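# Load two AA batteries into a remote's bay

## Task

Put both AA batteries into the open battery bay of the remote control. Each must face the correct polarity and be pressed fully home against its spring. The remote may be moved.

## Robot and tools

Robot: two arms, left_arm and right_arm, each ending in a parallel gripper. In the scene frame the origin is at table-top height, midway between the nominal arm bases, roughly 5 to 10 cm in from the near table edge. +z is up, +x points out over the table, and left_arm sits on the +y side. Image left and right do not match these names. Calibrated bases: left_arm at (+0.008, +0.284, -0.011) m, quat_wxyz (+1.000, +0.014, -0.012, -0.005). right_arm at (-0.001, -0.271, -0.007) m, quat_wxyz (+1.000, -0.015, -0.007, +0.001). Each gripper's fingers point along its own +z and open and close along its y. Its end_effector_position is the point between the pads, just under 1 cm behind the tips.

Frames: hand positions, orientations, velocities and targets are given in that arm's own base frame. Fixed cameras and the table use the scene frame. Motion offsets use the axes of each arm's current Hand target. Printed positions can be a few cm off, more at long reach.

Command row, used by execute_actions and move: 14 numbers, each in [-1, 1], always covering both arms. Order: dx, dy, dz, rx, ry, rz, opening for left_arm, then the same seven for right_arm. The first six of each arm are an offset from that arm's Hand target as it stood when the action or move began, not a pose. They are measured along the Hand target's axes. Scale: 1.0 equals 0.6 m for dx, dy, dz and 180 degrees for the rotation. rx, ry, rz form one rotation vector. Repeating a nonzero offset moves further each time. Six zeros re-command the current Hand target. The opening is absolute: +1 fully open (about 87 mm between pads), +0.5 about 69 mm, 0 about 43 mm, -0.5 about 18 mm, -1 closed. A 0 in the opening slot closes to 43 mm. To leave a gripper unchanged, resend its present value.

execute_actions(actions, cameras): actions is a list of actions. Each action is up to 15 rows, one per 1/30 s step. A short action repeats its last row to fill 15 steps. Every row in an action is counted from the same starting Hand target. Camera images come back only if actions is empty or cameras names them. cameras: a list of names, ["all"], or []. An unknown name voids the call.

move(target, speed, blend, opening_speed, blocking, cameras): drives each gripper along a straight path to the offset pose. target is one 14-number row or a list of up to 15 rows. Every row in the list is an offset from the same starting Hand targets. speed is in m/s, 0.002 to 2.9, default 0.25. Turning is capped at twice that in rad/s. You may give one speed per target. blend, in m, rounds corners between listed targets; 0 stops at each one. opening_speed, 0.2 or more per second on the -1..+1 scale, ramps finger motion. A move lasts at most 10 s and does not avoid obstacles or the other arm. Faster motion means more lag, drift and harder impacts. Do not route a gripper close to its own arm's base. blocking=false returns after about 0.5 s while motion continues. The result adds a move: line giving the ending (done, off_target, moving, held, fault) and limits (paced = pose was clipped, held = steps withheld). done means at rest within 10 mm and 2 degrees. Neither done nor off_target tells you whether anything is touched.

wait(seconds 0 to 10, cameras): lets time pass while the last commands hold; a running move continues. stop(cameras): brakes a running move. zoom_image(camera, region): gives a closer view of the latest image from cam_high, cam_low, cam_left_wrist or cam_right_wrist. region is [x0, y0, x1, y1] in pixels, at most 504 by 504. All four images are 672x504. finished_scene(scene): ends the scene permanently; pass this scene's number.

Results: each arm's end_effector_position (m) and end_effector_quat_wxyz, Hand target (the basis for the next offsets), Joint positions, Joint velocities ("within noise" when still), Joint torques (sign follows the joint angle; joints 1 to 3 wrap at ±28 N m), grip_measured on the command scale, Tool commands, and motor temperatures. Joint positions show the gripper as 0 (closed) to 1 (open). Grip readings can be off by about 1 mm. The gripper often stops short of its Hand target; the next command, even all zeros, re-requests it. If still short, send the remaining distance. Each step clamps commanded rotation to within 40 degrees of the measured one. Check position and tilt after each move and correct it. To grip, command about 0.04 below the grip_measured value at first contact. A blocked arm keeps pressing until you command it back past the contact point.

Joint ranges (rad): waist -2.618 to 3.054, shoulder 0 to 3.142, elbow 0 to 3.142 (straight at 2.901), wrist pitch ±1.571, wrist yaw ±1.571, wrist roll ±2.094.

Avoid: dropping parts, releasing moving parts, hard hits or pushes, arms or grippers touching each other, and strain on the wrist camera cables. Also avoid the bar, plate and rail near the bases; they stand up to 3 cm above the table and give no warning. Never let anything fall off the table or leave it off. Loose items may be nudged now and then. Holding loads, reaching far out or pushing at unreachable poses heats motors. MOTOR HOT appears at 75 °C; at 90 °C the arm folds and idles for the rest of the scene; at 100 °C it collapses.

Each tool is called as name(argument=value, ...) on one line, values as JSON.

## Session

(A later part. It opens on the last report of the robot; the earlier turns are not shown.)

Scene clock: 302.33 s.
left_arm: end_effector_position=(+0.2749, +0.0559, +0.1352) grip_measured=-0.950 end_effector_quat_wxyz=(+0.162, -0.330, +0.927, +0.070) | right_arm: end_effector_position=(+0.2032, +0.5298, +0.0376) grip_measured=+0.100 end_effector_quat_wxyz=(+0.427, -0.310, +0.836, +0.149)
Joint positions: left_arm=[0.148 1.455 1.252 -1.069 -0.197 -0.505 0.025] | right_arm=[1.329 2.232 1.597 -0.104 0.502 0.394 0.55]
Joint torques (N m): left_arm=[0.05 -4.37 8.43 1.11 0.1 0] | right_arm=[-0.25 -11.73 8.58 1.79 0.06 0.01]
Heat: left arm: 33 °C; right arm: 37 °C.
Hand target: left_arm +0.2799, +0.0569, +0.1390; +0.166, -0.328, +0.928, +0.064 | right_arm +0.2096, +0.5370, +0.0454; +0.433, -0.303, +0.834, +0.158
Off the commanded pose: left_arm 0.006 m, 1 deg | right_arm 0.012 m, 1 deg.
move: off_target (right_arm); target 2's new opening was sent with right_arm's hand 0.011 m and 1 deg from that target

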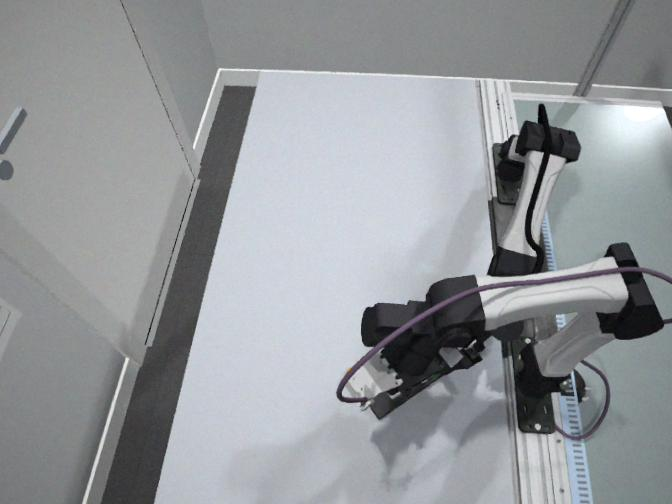

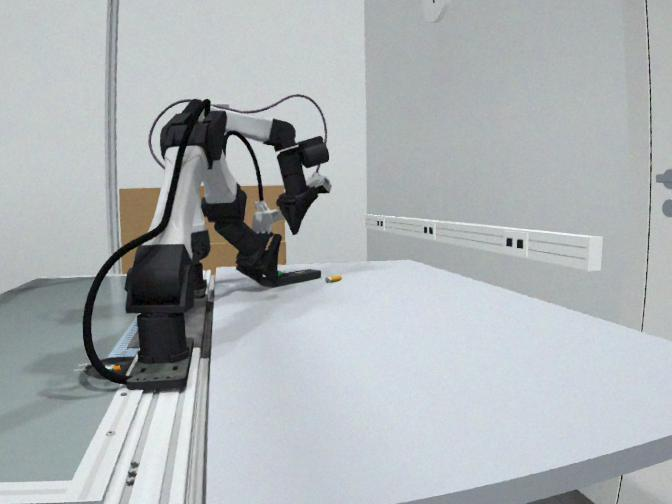

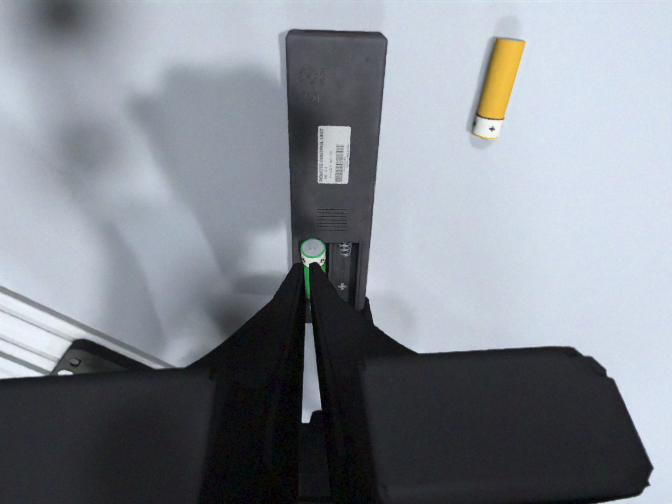

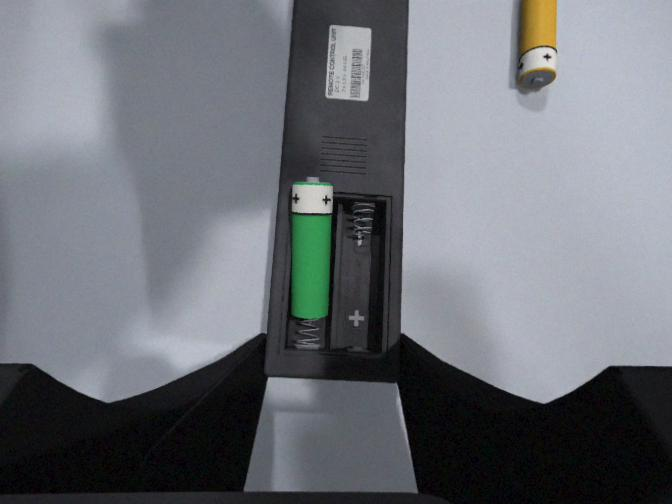

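move(target=[[0.075,-0.003,0.11,0,0,0,-0.95,0,0,0,0,0,0,-0.1],[0.085,-0.003,0.139,0,0,0,-0.95,0,0,0,0,0,0,-0.1]], speed=[0.15,0.06], cameras=["all"])

zoom_image(camera="cam_low", region=[250, 230, 350, 300])

Scene clock: 308.53 s.
left_arm: end_effector_position=(+0.2625, +0.0457, +0.0454) grip_measured=-0.950 end_effector_quat_wxyz=(+0.161, -0.325, +0.930, +0.067) | right_arm: end_effector_position=(+0.2032, +0.5298, +0.0376) grip_measured=+0.100 end_effector_quat_wxyz=(+0.427, -0.310, +0.836, +0.149)
Joint positions: left_arm=[0.12 1.455 0.891 -0.715 -0.197 -0.523 0.025] | right_arm=[1.329 2.232 1.597 -0.104 0.502 0.394 0.55]
Joint torques (N m): left_arm=[-0.79 -4.33 5.49 1.31 -0.06 -0.14] | right_arm=[-0.24 -11.73 8.59 1.79 0.06 0.01]
Heat: left arm: 33 °C; right arm: 38 °C.
Hand target: left_arm +0.2660, +0.0445, +0.0430; +0.166, -0.328, +0.928, +0.064 | right_arm +0.2096, +0.5370, +0.0454; +0.433, -0.303, +0.834, +0.158
Off the commanded pose: left_arm 0.004 m, 1 deg | right_arm 0.012 m, 1 deg.
move: off_target (right_arm)

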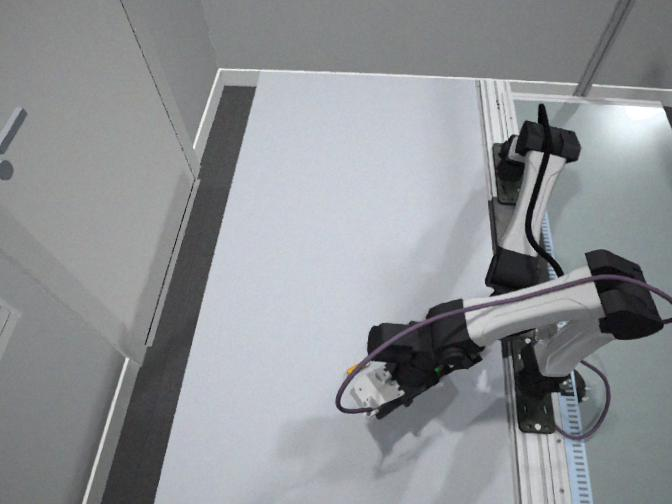

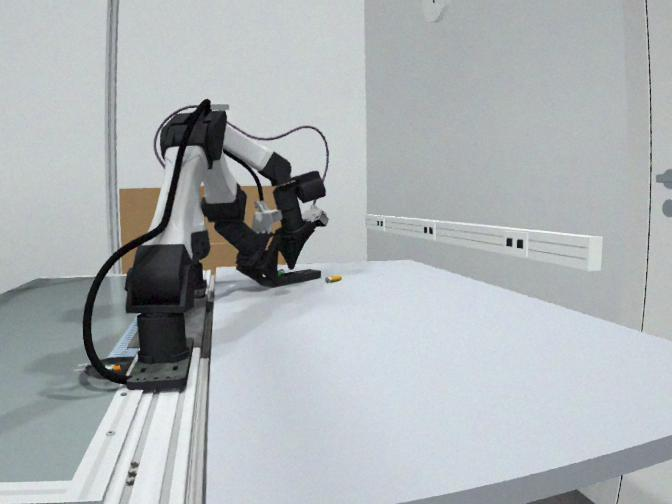

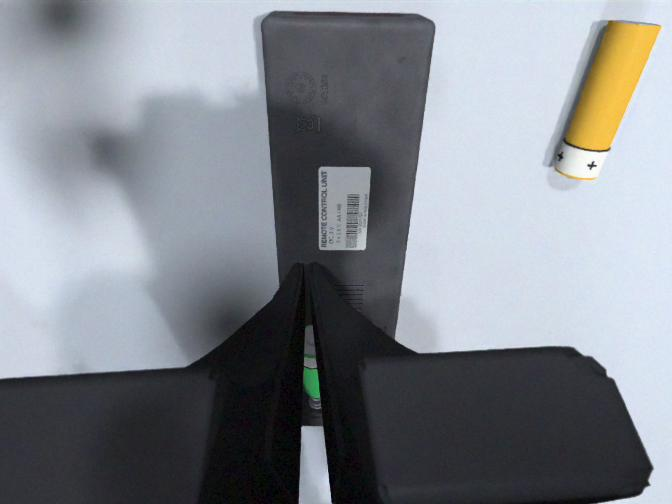

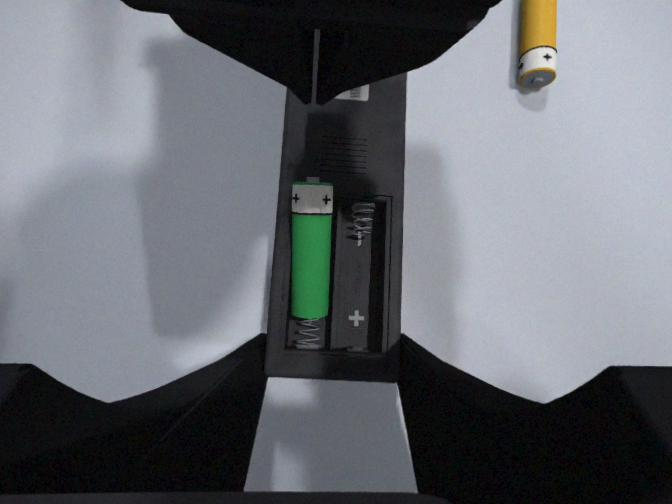

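Scaled by 5.040.

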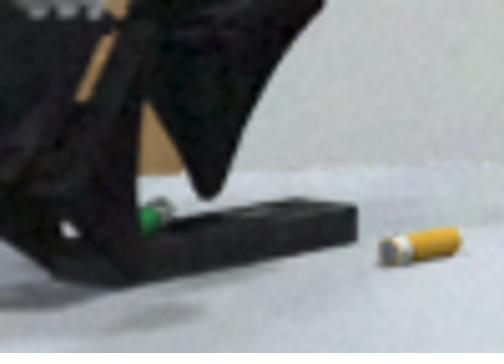

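move(target=[[0.0045,0,0.0125,0,0,0,-0.95,0,0,0,0,0,0,-0.1],[0.035,0,0.0015,0,0,0,-0.95,0,0,0,0,0,0,-0.1]], speed=0.05, cameras=["cam_right_wrist","cam_low"])

zoom_image(camera="cam_low", region=[250, 230, 350, 300])

Scene clock: 313.47 s.
left_arm: end_effector_position=(+0.2619, +0.0454, +0.0381) grip_measured=-0.950 end_effector_quat_wxyz=(+0.162, -0.325, +0.930, +0.066) | right_arm: end_effector_position=(+0.2032, +0.5298, +0.0376) grip_measured=+0.100 end_effector_quat_wxyz=(+0.427, -0.310, +0.836, +0.149)
Joint positions: left_arm=[0.119 1.463 0.866 -0.682 -0.197 -0.524 0.025] | right_arm=[1.329 2.232 1.597 -0.104 0.502 0.394 0.55]
Joint torques (N m): left_arm=[-0.68 -4.9 6 1.06 -0.05 -0.05] | right_arm=[-0.25 -11.71 8.61 1.79 0.06 0.02]
Motor temperatures (°C): left_arm=[22 32 34 25 20 21 23] | right_arm=[24 39 32 24 22 22 24]
Heat: left arm: 34 °C; right arm: 39 °C.
Hand target: left_arm +0.2624, +0.0455, +0.0382; +0.162, -0.325, +0.929, +0.066 (not the last commanded pose) | right_arm +0.2096, +0.5370, +0.0454; +0.433, -0.303, +0.834, +0.158
Off the commanded pose: left_arm 0.017 m, 1 deg | right_arm 0.012 m, 1 deg.
move: held (left_arm; a check stopped the path), off_target (right_arm); path passed 1 of 2 targets; limits=held
pose unreachable (left arm): on one or more control steps of this call, first in action 0 (counted from 0), this arm could not follow its commanded pose, so it was not sent that pose on those steps. It may still have moved: this result reports where it is.
cause: moving toward the commanded pose would bring a part of the arm too close to another arm (this arm's wrist (the part past joint 5) and the right arm's wrist camera, at the place that arm is still heading or pushing toward).
Images, in order (width x height): cam_low 672x504, cam_right_wrist 672x504.

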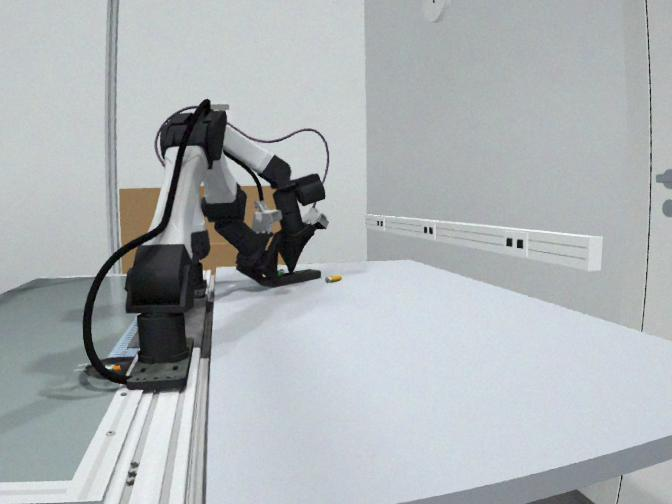

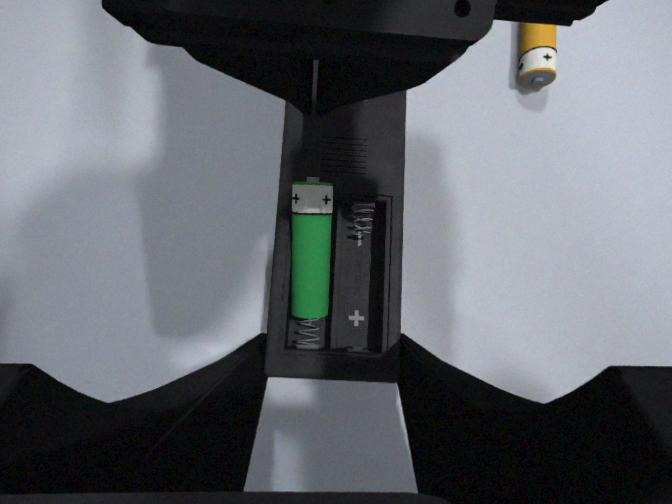

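Scaled by 5.040.

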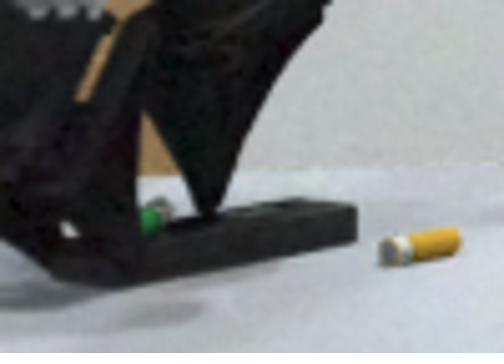

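move(target=[-0.008,0,-0.006,0,0.16,0,-0.95,0,0,0,0,0,0,-0.1], speed=0.15, cameras=["cam_right_wrist","cam_low"])

zoom_image(camera="cam_low", region=[250, 230, 350, 300])

Scene clock: 321.47 s.
left_arm: end_effector_position=(+0.2584, +0.0455, +0.0411) grip_measured=-0.950 end_effector_quat_wxyz=(-0.079, -0.332, +0.940, -0.008) | right_arm: end_effector_position=(+0.2032, +0.5298, +0.0376) grip_measured=+0.100 end_effector_quat_wxyz=(+0.427, -0.310, +0.836, +0.149)
Joint positions: left_arm=[0.258 1.878 1.298 -1.147 0.029 -0.418 0.025] | right_arm=[1.329 2.232 1.597 -0.104 0.502 0.394 0.55]
Joint torques (N m): left_arm=[0.16 -7.01 7.87 0.03 0.21 -0.03] | right_arm=[-0.27 -11.71 8.59 1.79 0.06 0.02]
Heat: left arm: 34 °C; right arm: 40 °C.
Hand target: left_arm +0.2650, +0.0475, +0.0433; -0.074, -0.331, +0.941, -0.017 | right_arm +0.2096, +0.5370, +0.0454; +0.433, -0.303, +0.834, +0.158
Off the commanded pose: left_arm 0.007 m, 1 deg | right_arm 0.012 m, 1 deg.
move: off_target (right_arm)
Images, in order (width x height): cam_low 672x504, cam_right_wrist 672x504.

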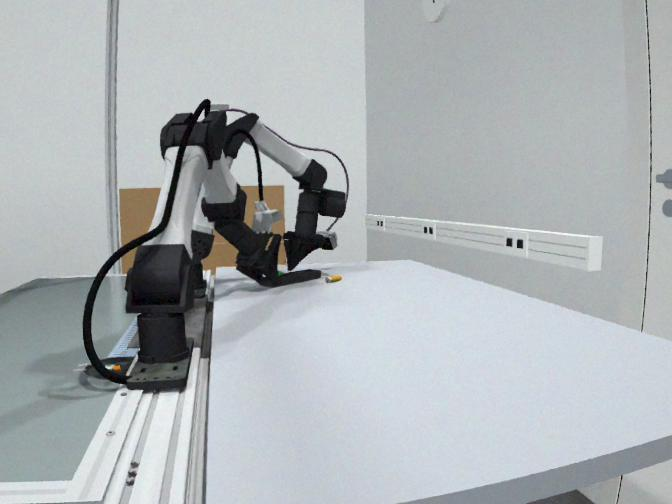

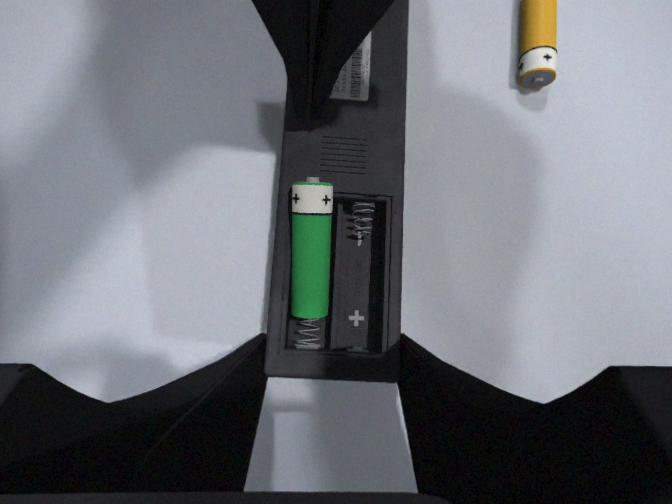

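Scaled by 5.040.

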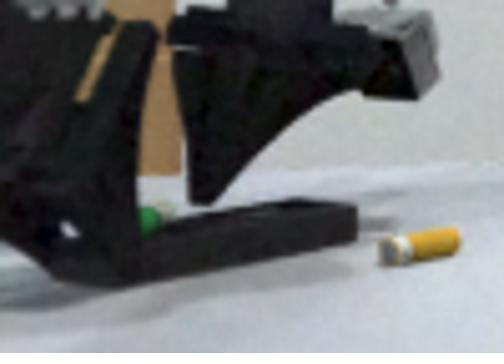

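move(target=[[-0.001,0.002,0.005,0,0,0,-0.95,0,0,0,0,0,0,-0.1],[0.04,0.002,0.011,0,0,0,-0.95,0,0,0,0,0,0,-0.1]], speed=0.05, cameras=["cam_right_wrist","cam_low"])

zoom_image(camera="cam_low", region=[250, 230, 350, 300])

Scene clock: 328.27 s.
left_arm: end_effector_position=(+0.2398, +0.0363, +0.0365) grip_measured=-0.950 end_effector_quat_wxyz=(-0.092, -0.326, +0.941, -0.008) | right_arm: end_effector_position=(+0.2032, +0.5297, +0.0375) grip_measured=+0.100 end_effector_quat_wxyz=(+0.427, -0.310, +0.836, +0.149)
Joint positions: left_arm=[0.244 1.839 1.218 -1.133 0.033 -0.421 0.025] | right_arm=[1.329 2.232 1.597 -0.104 0.502 0.394 0.55]
Joint torques (N m): left_arm=[-0.69 -9.48 4.62 0.34 0.23 -0.2] | right_arm=[-0.25 -11.73 8.59 1.79 0.06 0.02]
Heat: left arm: 34 °C; right arm: 40 °C.
Hand target: left_arm +0.2450, +0.0330, +0.0403; -0.074, -0.331, +0.941, -0.017 | right_arm +0.2096, +0.5370, +0.0454; +0.433, -0.303, +0.834, +0.158
Off the commanded pose: left_arm 0.007 m, 2 deg | right_arm 0.013 m, 2 deg.
move: off_target (right_arm)
Images, in order (width x height): cam_low 672x504, cam_right_wrist 672x504.

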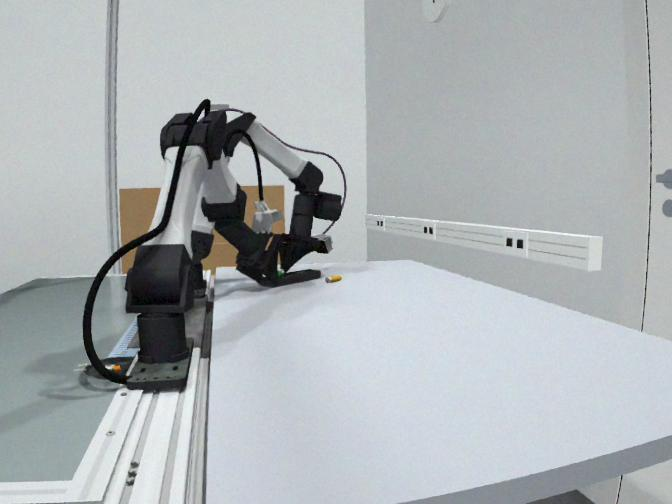

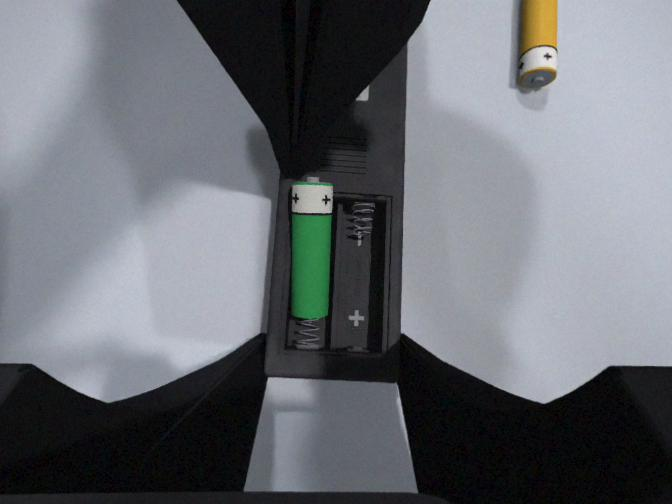

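Scaled by 5.040.

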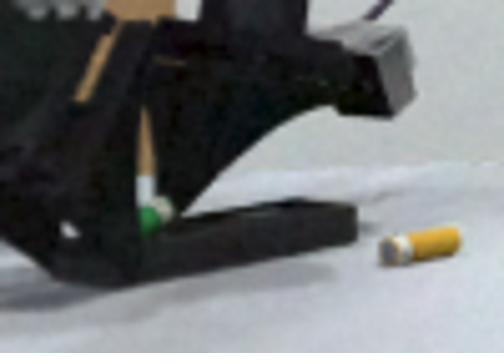

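move(target=[[-0.006,-0.011,0,0,0,0,-0.95,0,0,0,0,0,0,-0.1],[0.032,-0.011,0.007,0,0,0,-0.95,0,0,0,0,0,0,-0.1]], speed=0.05, cameras=["cam_right_wrist","cam_low"])

zoom_image(camera="cam_low", region=[250, 230, 350, 300])

Scene clock: 332.20 s.
left_arm: end_effector_position=(+0.2393, +0.0247, +0.0367) grip_measured=-0.950 end_effector_quat_wxyz=(-0.067, -0.328, +0.942, -0.008) | right_arm: end_effector_position=(+0.2031, +0.5295, +0.0373) grip_measured=+0.100 end_effector_quat_wxyz=(+0.427, -0.310, +0.836, +0.148)
Joint positions: left_arm=[0.204 1.778 1.159 -1.082 0.033 -0.464 0.025] | right_arm=[1.329 2.232 1.597 -0.106 0.502 0.394 0.55]
Joint torques (N m): left_arm=[-1.43 -8.4 3.56 0.1 0.32 -0.23] | right_arm=[-0.27 -11.73 8.59 1.81 0.06 0.02]
Heat: left arm: 34 °C; right arm: 41 °C.
Hand target: left_arm +0.2338, +0.0156, +0.0389; -0.074, -0.331, +0.941, -0.017 | right_arm +0.2096, +0.5370, +0.0454; +0.433, -0.303, +0.834, +0.158
Off the commanded pose: left_arm 0.011 m, 1 deg | right_arm 0.013 m, 2 deg.
move: off_target (left_arm, right_arm)
Images, in order (width x height): cam_low 672x504, cam_right_wrist 672x504.

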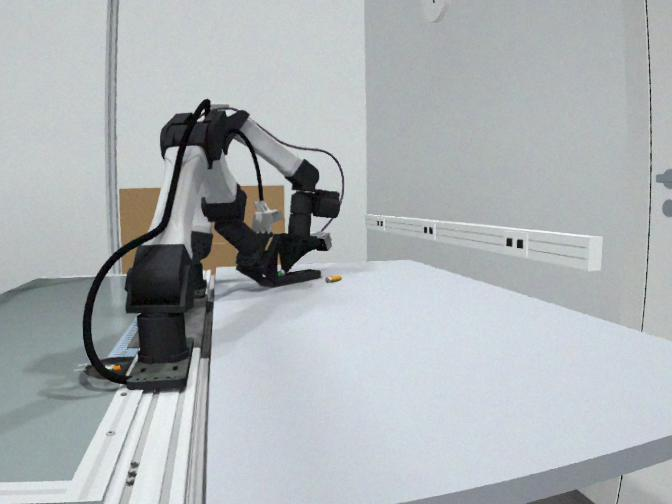

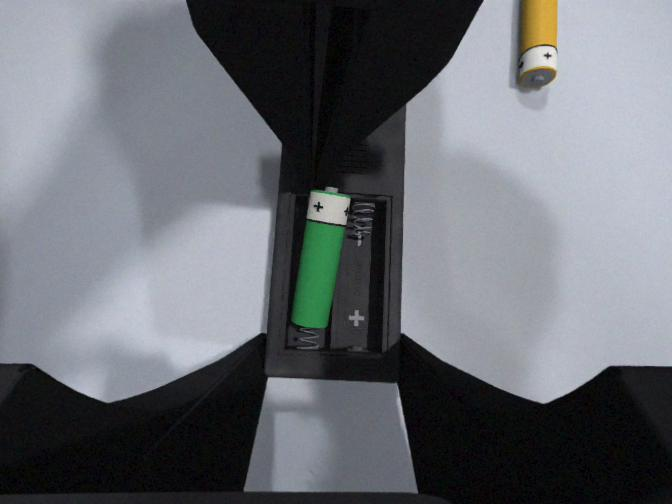

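Scaled by 5.040.

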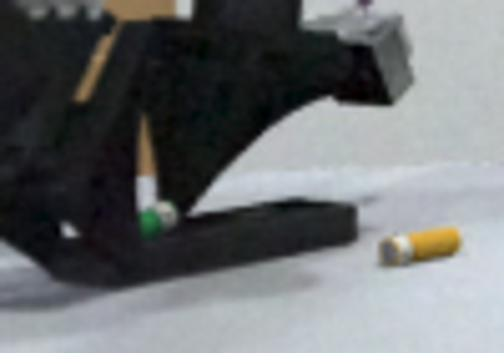

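move(target=[[-0.02,0,-0.01,0,0,0,-0.95,0,0,0,0,0,0,-0.1],[-0.018,0,-0.06,0,0,0,-0.25,0,0,0,0,0,0,-0.1],[0.017,0,-0.048,0,0,0,-0.25,0,0,0,0,0,0,-0.1]], speed=0.07, cameras=["cam_right_wrist","cam_left_wrist"])

Scene clock: 341.60 s.
left_arm: end_effector_position=(+0.2250, +0.0148, +0.0650) grip_measured=-0.250 end_effector_quat_wxyz=(-0.093, -0.327, +0.940, -0.008) | right_arm: end_effector_position=(+0.2031, +0.5295, +0.0373) grip_measured=+0.100 end_effector_quat_wxyz=(+0.427, -0.310, +0.836, +0.148)
Joint positions: left_arm=[0.184 1.735 1.209 -1.226 0.043 -0.481 0.375] | right_arm=[1.329 2.232 1.597 -0.106 0.502 0.394 0.55]
Joint torques (N m): left_arm=[-0.69 -8.72 4.74 0.31 0.22 -0.25] | right_arm=[-0.25 -11.73 8.59 1.8 0.06 0.01]
Heat: left arm: 35 °C; right arm: 41 °C.
Hand target: left_arm +0.2295, +0.0115, +0.0689; -0.074, -0.331, +0.941, -0.017 | right_arm +0.2096, +0.5370, +0.0454; +0.433, -0.303, +0.834, +0.158
Off the commanded pose: left_arm 0.007 m, 2 deg | right_arm 0.013 m, 2 deg.
move: off_target (right_arm)
Images, in order (width x height): cam_left_wrist 672x504, cam_right_wrist 672x504.

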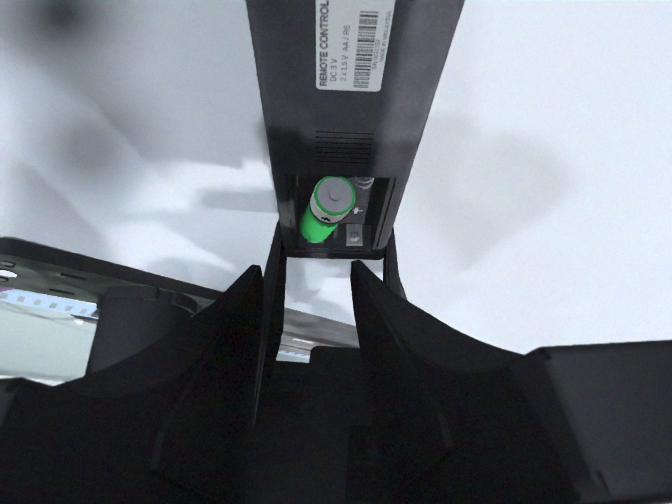

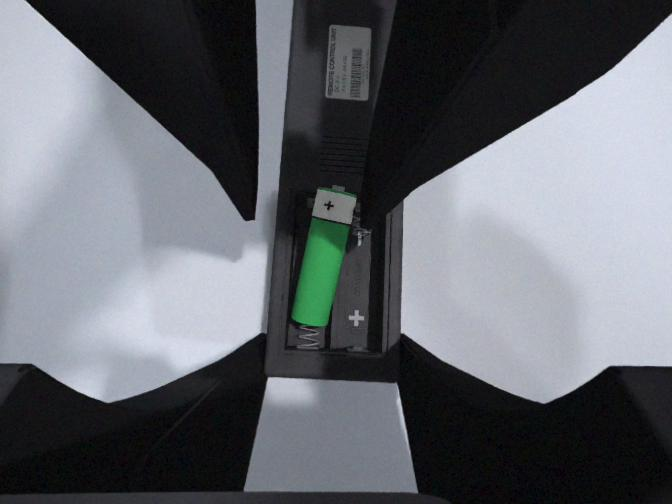

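move(target=[[0,-0.012,0,0,0,0,-0.25,0,0,0,0,0,0,-0.1],[-0.005,-0.012,0.036,0,0,0,-0.25,0,0,0,0,0,0,-0.1]], speed=0.07, cameras=["cam_right_wrist","cam_left_wrist"])

Scene clock: 346.03 s.
left_arm: end_effector_position=(+0.2310, +0.0097, +0.0505) grip_measured=-0.250 end_effector_quat_wxyz=(-0.075, -0.328, +0.942, -0.010) | right_arm: end_effector_position=(+0.2031, +0.5295, +0.0373) grip_measured=+0.100 end_effector_quat_wxyz=(+0.427, -0.310, +0.836, +0.148)
Joint positions: left_arm=[0.164 1.735 1.16 -1.14 0.046 -0.503 0.375] | right_arm=[1.329 2.232 1.597 -0.106 0.502 0.394 0.55]
Joint torques (N m): left_arm=[-0.69 -6.05 4.9 0.35 0.27 -0.2] | right_arm=[-0.24 -11.73 8.58 1.81 0.06 0.02]
Heat: left arm: 36 °C; right arm: 41 °C.
Hand target: left_arm +0.2336, +0.0061, +0.0470; -0.074, -0.331, +0.941, -0.017 | right_arm +0.2096, +0.5370, +0.0454; +0.433, -0.303, +0.834, +0.158
Off the commanded pose: left_arm 0.006 m, 1 deg | right_arm 0.013 m, 2 deg.
move: off_target (right_arm)
Images, in order (width x height): cam_left_wrist 672x504, cam_right_wrist 672x504.

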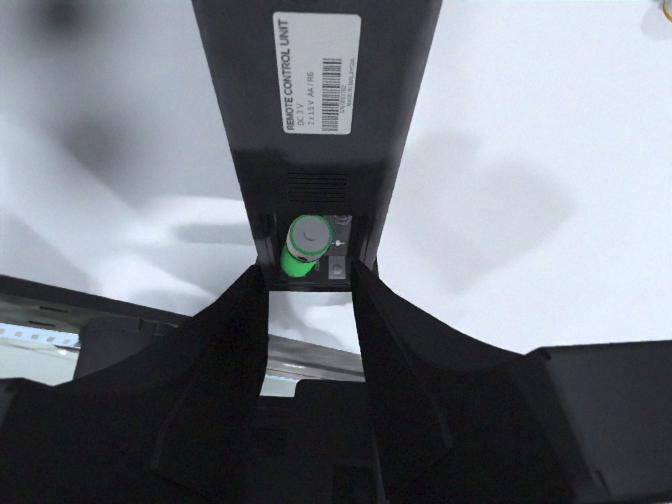

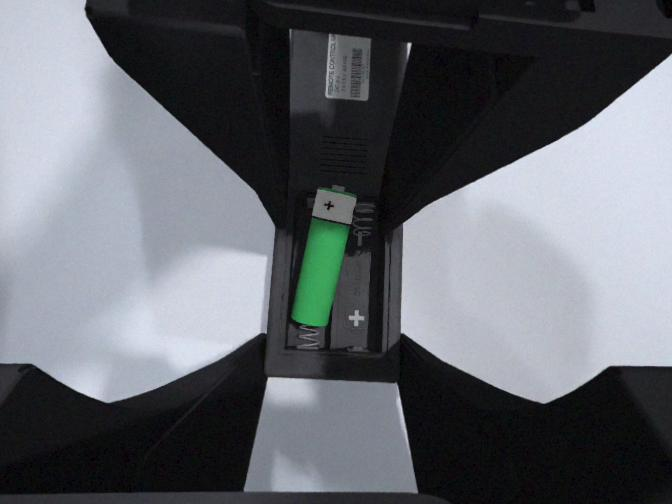

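move(target=[[-0.002,0,0.012,0,0,0,-0.25,0,0,0,0,0,0,-0.1],[-0.002,0,0.012,0,0,0,-0.8,0,0,0,0,0,0,-0.1]], speed=0.05, opening_speed=1, cameras=["cam_right_wrist","cam_left_wrist"])

Scene clock: 350.23 s.
left_arm: end_effector_position=(+0.2307, +0.0081, +0.0461) grip_measured=-0.798 end_effector_quat_wxyz=(-0.074, -0.328, +0.942, -0.015) | right_arm: end_effector_position=(+0.2030, +0.5295, +0.0373) grip_measured=+0.100 end_effector_quat_wxyz=(+0.427, -0.310, +0.836, +0.148)
Joint positions: left_arm=[0.164 1.735 1.141 -1.118 0.054 -0.503 0.101] | right_arm=[1.329 2.232 1.597 -0.106 0.501 0.394 0.55]
Joint torques (N m): left_arm=[-0.68 -5.11 4.89 0.47 0.11 -0.21] | right_arm=[-0.25 -11.71 8.59 1.81 0.06 0.02]
Heat: left arm: 36 °C; right arm: 42 °C.
Hand target: left_arm +0.2337, +0.0063, +0.0398; -0.074, -0.331, +0.941, -0.017 | right_arm +0.2096, +0.5370, +0.0454; +0.433, -0.303, +0.834, +0.158
Off the commanded pose: left_arm 0.007 m, 0 deg | right_arm 0.013 m, 2 deg.
move: off_target (right_arm)
Images, in order (width x height): cam_left_wrist 672x504, cam_right_wrist 672x504.

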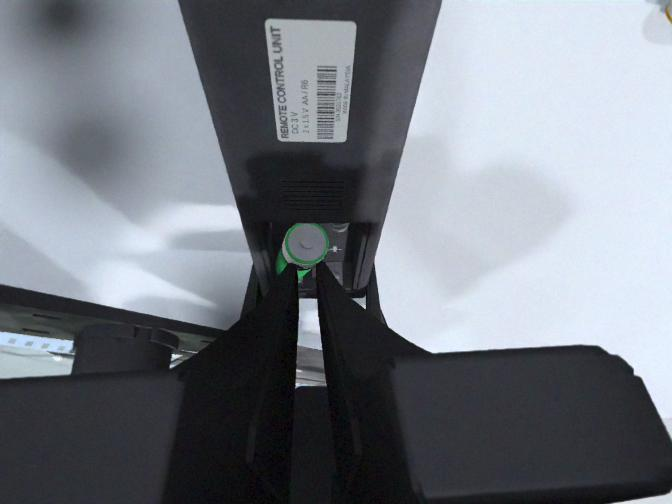

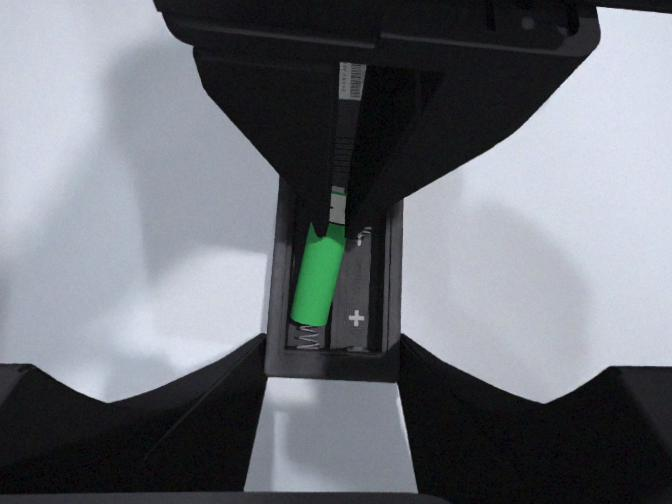

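move(target=[[0,0,0,0,0,0,-0.25,0,0,0,0,0,0,-0.1],[0,0,0.007,0,0,0,-0.25,0,0,0,0,0,0,-0.1],[0,0,0.007,0,0,0,-0.75,0,0,0,0,0,0,-0.1]], speed=0.05, opening_speed=1, cameras=["cam_right_wrist","cam_left_wrist"])

Scene clock: 355.30 s.
left_arm: end_effector_position=(+0.2312, +0.0084, +0.0412) grip_measured=-0.620 end_effector_quat_wxyz=(-0.072, -0.328, +0.942, -0.015) | right_arm: end_effector_position=(+0.2030, +0.5295, +0.0373) grip_measured=+0.100 end_effector_quat_wxyz=(+0.427, -0.310, +0.836, +0.148)
Joint positions: left_arm=[0.164 1.74 1.129 -1.096 0.053 -0.503 0.19] | right_arm=[1.329 2.232 1.597 -0.106 0.501 0.394 0.55]
Joint torques (N m): left_arm=[-0.83 -5.39 4.81 0.4 0.17 -0.25] | right_arm=[-0.25 -11.73 8.59 1.81 0.07 0.02]
Heat: left arm: 35 °C; right arm: 42 °C.
Hand target: left_arm +0.2331, +0.0060, +0.0356; -0.074, -0.331, +0.941, -0.017 | right_arm +0.2096, +0.5370, +0.0454; +0.433, -0.303, +0.834, +0.158
Off the commanded pose: left_arm 0.006 m, 0 deg | right_arm 0.013 m, 2 deg.
move: off_target (right_arm)
Images, in order (width x height): cam_left_wrist 672x504, cam_right_wrist 672x504.

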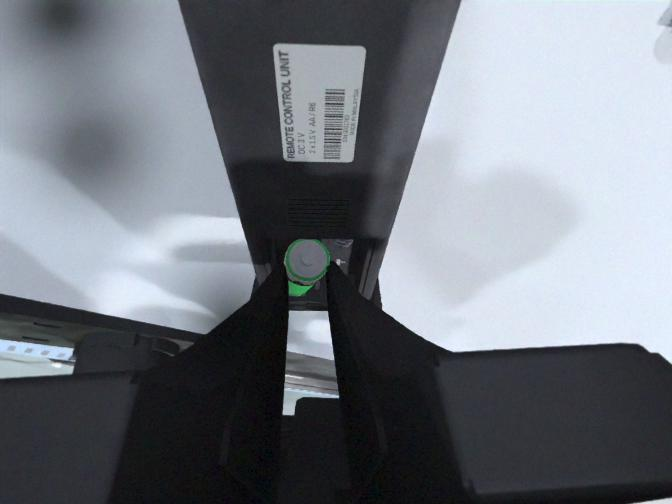

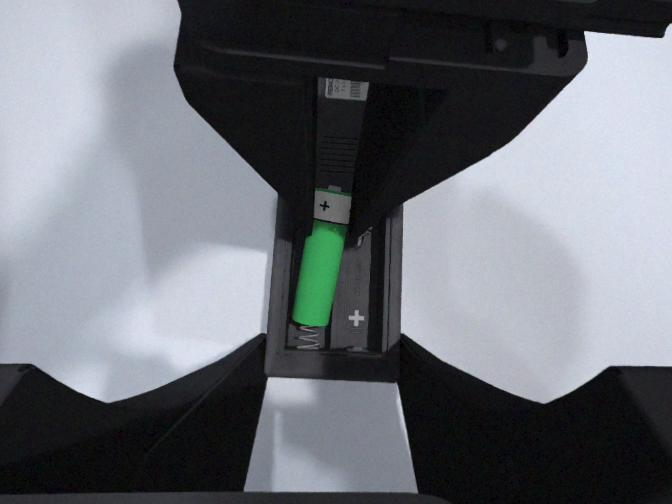

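move(target=[[0,0.011,-0.006,0,0,0,-0.85,0,0,0,0,0,0,-0.1],[0.024,0.011,-0.002,0,0,0,-0.85,0,0,0,0,0,0,-0.1]], speed=0.05, cameras=["cam_right_wrist","cam_left_wrist"])

Scene clock: 359.50 s.
left_arm: end_effector_position=(+0.2283, +0.0083, +0.0408) grip_measured=-0.625 end_effector_quat_wxyz=(-0.058, -0.329, +0.942, -0.017) | right_arm: end_effector_position=(+0.2030, +0.5295, +0.0373) grip_measured=+0.100 end_effector_quat_wxyz=(+0.427, -0.310, +0.836, +0.148)
Joint positions: left_arm=[0.166 1.703 1.091 -1.068 0.054 -0.504 0.187] | right_arm=[1.329 2.232 1.597 -0.106 0.501 0.394 0.55]
Joint torques (N m): left_arm=[-1.39 -6.95 3.1 0.11 0.12 -0.27] | right_arm=[-0.27 -11.73 8.61 1.81 0.07 0.02]
Heat: left arm: 35 °C; right arm: 42 °C.
Hand target: left_arm +0.2181, +0.0022, +0.0390; -0.074, -0.331, +0.941, -0.017 | right_arm +0.2096, +0.5370, +0.0454; +0.433, -0.303, +0.834, +0.158
Off the commanded pose: left_arm 0.012 m, 2 deg | right_arm 0.013 m, 2 deg.
move: off_target (left_arm, right_arm)
Images, in order (width x height): cam_left_wrist 672x504, cam_right_wrist 672x504.

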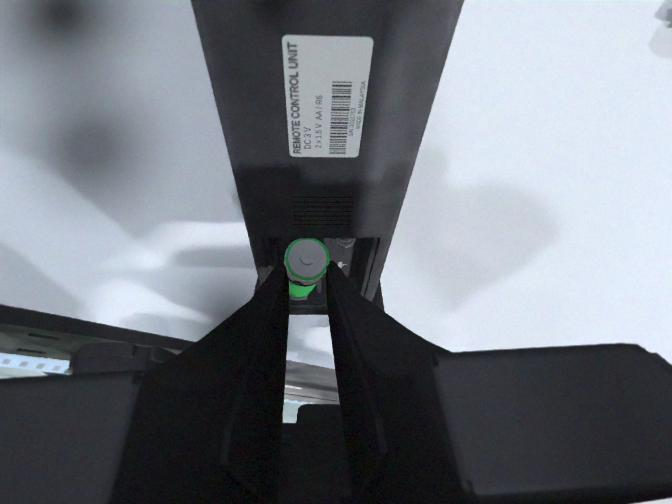

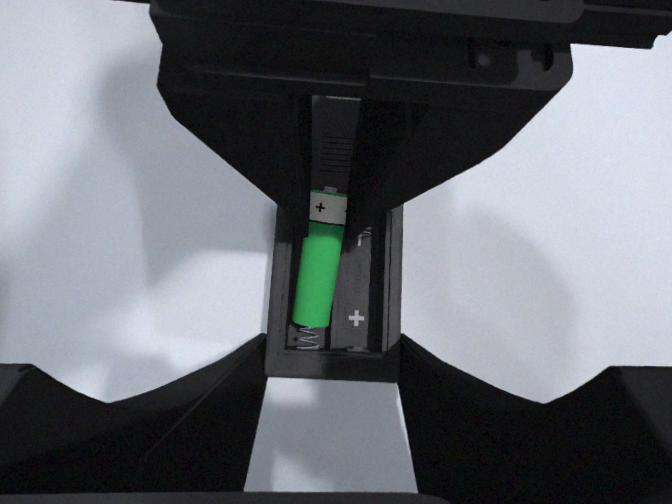

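move(target=[[0.003,0.013,-0.008,0,0,0,-0.9,0,0,0,0,0,0,-0.1],[0.022,0.013,-0.004,0,0,0,-0.9,0,0,0,0,0,0,-0.1]], speed=0.05, cameras=["cam_right_wrist","cam_left_wrist"])

Scene clock: 364.40 s.
left_arm: end_effector_position=(+0.2244, +0.0086, +0.0405) grip_measured=-0.628 end_effector_quat_wxyz=(-0.040, -0.333, +0.942, -0.021) | right_arm: end_effector_position=(+0.2025, +0.5295, +0.0369) grip_measured=+0.100 end_effector_quat_wxyz=(+0.425, -0.312, +0.837, +0.149)
Joint positions: left_arm=[0.171 1.653 1.043 -1.033 0.054 -0.507 0.186] | right_arm=[1.329 2.232 1.597 -0.107 0.498 0.394 0.55]
Joint torques (N m): left_arm=[-1.72 -7.35 3.36 -0.33 0.05 -0.24] | right_arm=[-0.27 -11.74 8.58 1.82 0.11 0.02]
Heat: left arm: 35 °C; right arm: 42 °C.
Hand target: left_arm +0.2033, +0.0003, +0.0435; -0.074, -0.331, +0.941, -0.017 | right_arm +0.2096, +0.5369, +0.0453; +0.433, -0.303, +0.834, +0.158
Off the commanded pose: left_arm 0.023 m, 4 deg | right_arm 0.013 m, 2 deg.
move: off_target (left_arm, right_arm)
Images, in order (width x height): cam_left_wrist 672x504, cam_right_wrist 672x504.

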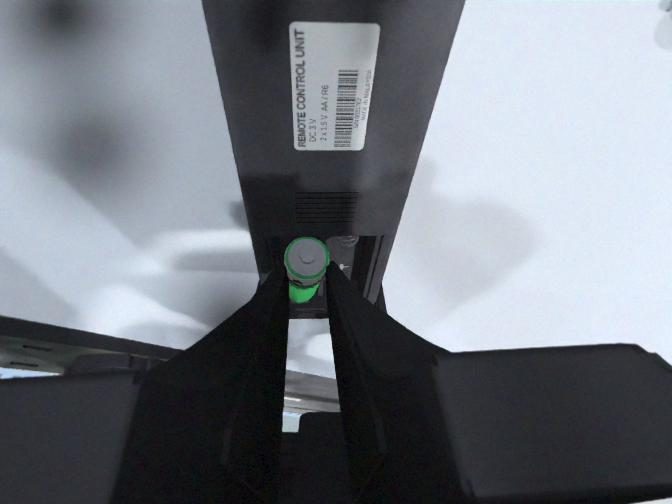

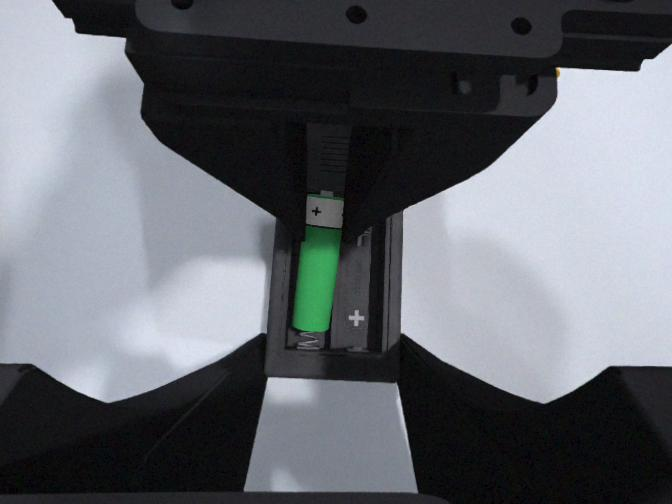

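move(target=[[0.012,0.012,0,0,0,0,-0.9,0,0,0,0,0,0,-0.1],[0.014,0.012,0.02,0,0,0,-0.9,0,0,0,0,0,0,-0.1]], speed=0.05, cameras=["cam_right_wrist","cam_left_wrist"])

Scene clock: 367.90 s.
left_arm: end_effector_position=(+0.2198, +0.0093, +0.0337) grip_measured=-0.637 end_effector_quat_wxyz=(-0.023, -0.333, +0.943, -0.019) | right_arm: end_effector_position=(+0.2007, +0.5299, +0.0369) grip_measured=+0.100 end_effector_quat_wxyz=(+0.423, -0.314, +0.837, +0.149)
Joint positions: left_arm=[0.171 1.613 0.979 -0.976 0.046 -0.507 0.182] | right_arm=[1.331 2.232 1.6 -0.115 0.493 0.393 0.55]
Joint torques (N m): left_arm=[-1.09 -6.02 2.43 -0.42 0.18 -0.16] | right_arm=[-0.4 -11.75 8.29 1.9 0.15 0.03]
Heat: left arm: 35 °C; right arm: 42 °C.
Hand target: left_arm +0.1909, -0.0002, +0.0330; -0.074, -0.331, +0.941, -0.017 | right_arm +0.2095, +0.5370, +0.0454; +0.433, -0.303, +0.834, +0.158
Off the commanded pose: left_arm 0.031 m, 6 deg | right_arm 0.014 m, 2 deg.
move: off_target (left_arm, right_arm)
Images, in order (width x height): cam_left_wrist 672x504, cam_right_wrist 672x504.

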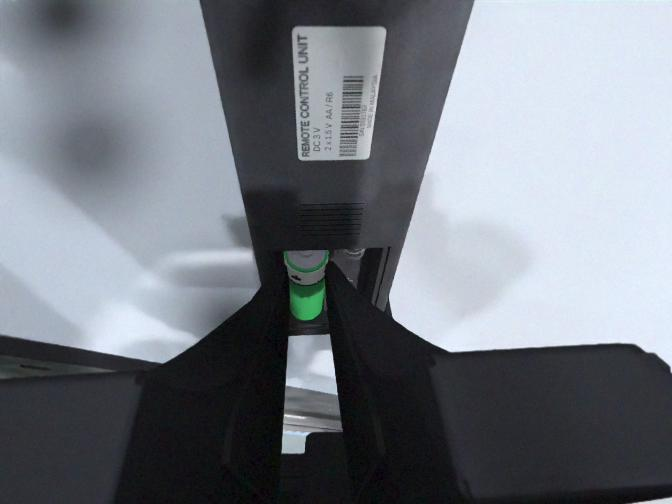

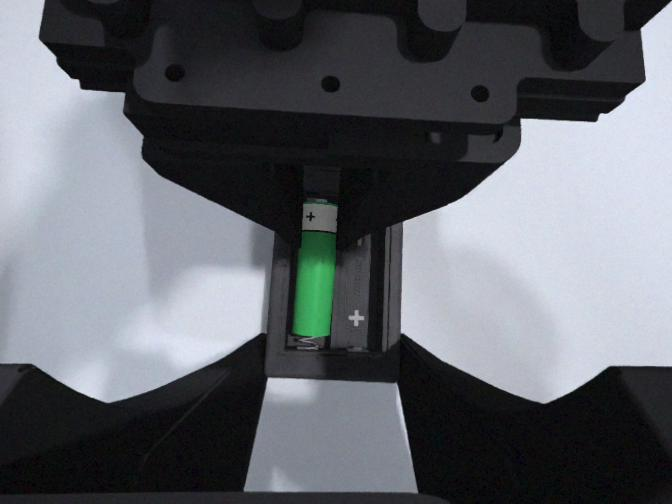

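move(target=[0.002,0.008,0.018,0,0,0,-0.9,0,0,0,0,0,0,-0.1], speed=0.05, cameras=["cam_right_wrist","cam_left_wrist"])

Scene clock: 370.57 s.
left_arm: end_effector_position=(+0.2215, +0.0096, +0.0335) grip_measured=-0.638 end_effector_quat_wxyz=(-0.008, -0.331, +0.943, -0.022) | right_arm: end_effector_position=(+0.2007, +0.5299, +0.0369) grip_measured=+0.100 end_effector_quat_wxyz=(+0.423, -0.315, +0.837, +0.149)
Joint positions: left_arm=[0.171 1.59 0.96 -0.949 0.046 -0.504 0.181] | right_arm=[1.331 2.232 1.6 -0.115 0.493 0.392 0.55]
Joint torques (N m): left_arm=[-0.47 -5.39 5.37 0.5 0.03 -0.14] | right_arm=[-0.39 -11.75 8.29 1.91 0.16 0.04]
Heat: left arm: 35 °C; right arm: 42 °C.
Hand target: left_arm +0.2192, +0.0092, +0.0330; -0.013, -0.331, +0.943, -0.021 (not the last commanded pose) | right_arm +0.2096, +0.5370, +0.0454; +0.433, -0.303, +0.834, +0.158
Off the commanded pose: left_arm 0.038 m, 8 deg | right_arm 0.014 m, 2 deg.
move: held (left_arm; a check stopped the path), off_target (right_arm); limits=held
pose unreachable (left arm): on one or more control steps of this call, first in action 0 (counted from 0), this arm could not follow its commanded pose, so it was not sent that pose on those steps. It may still have moved: this result reports where it is.
cause: moving toward the commanded pose would bring a part of the arm too close to another arm (this arm's wrist (the part past joint 5) and the right arm's wrist camera, along the way the arms are being sent, or toward where that arm still pushes).
Images, in order (width x height): cam_left_wrist 672x504, cam_right_wrist 672x504.

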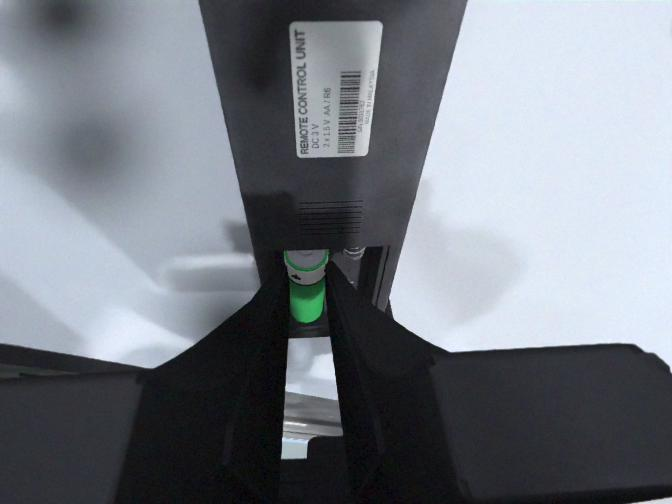

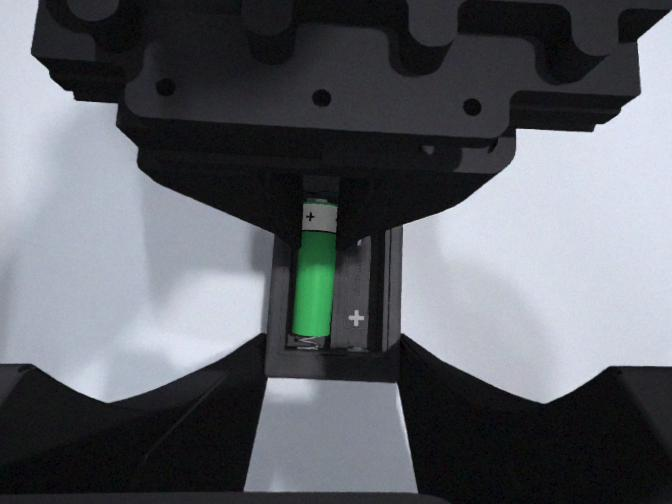

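Release gently, rise, and look.

move(target=[[0,0,0,0,0,0,-0.3,0,0,0,0,0,0,-0.1],[-0.02,0,-0.09,0,0,0,-0.3,0,0,0,0,0,0,-0.1]], speed=0.08, opening_speed=0.6, cameras=["cam_right_wrist","cam_left_wrist"])

zoom_image(camera="cam_right_wrist", region=[240, 160, 440, 400])

Scene clock: 375.27 s.
left_arm: end_effector_position=(+0.2234, +0.0123, +0.0793) grip_measured=-0.300 end_effector_quat_wxyz=(-0.031, -0.333, +0.942, -0.027) | right_arm: end_effector_position=(+0.2004, +0.5315, +0.0377) grip_measured=+0.100 end_effector_quat_wxyz=(+0.423, -0.316, +0.835, +0.153)
Joint positions: left_arm=[0.192 1.59 1.14 -1.174 0.063 -0.486 0.35] | right_arm=[1.331 2.232 1.6 -0.108 0.488 0.389 0.55]
Joint torques (N m): left_arm=[0.39 -6.95 8.01 0.24 -0.14 -0.05] | right_arm=[-0.42 -11.73 8.34 1.83 0.21 0.07]
Heat: left arm: 35 °C; right arm: 43 °C.
Hand target: left_arm +0.2290, +0.0193, +0.0864; -0.013, -0.331, +0.943, -0.021 | right_arm +0.2096, +0.5370, +0.0454; +0.433, -0.303, +0.834, +0.158
Off the commanded pose: left_arm 0.012 m, 2 deg | right_arm 0.013 m, 2 deg.
move: off_target (left_arm, right_arm)
Images, in order (width x height): cam_left_wrist 672x504, cam_right_wrist 672x504.

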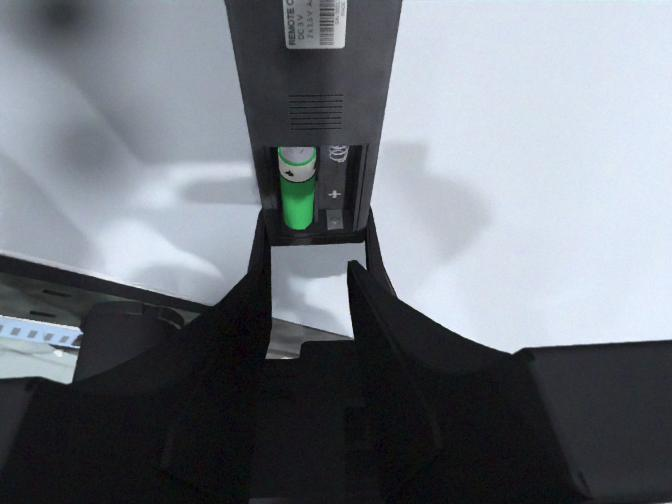

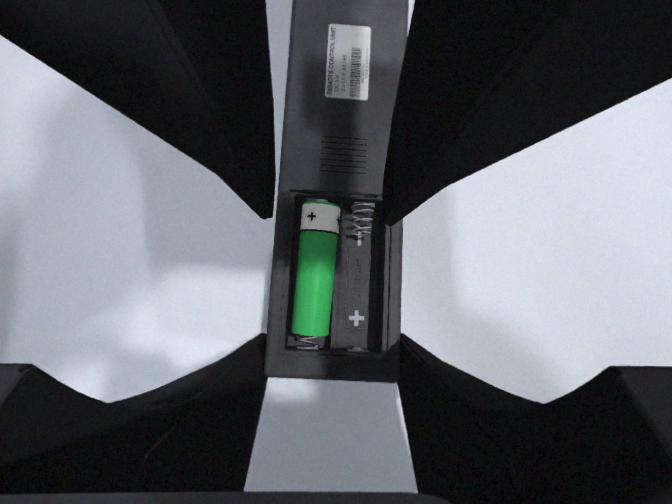

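Scaled by 2.100.

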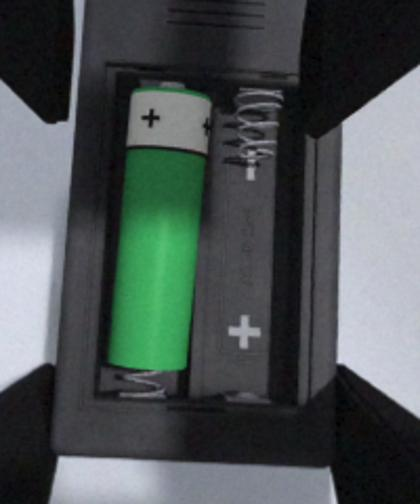

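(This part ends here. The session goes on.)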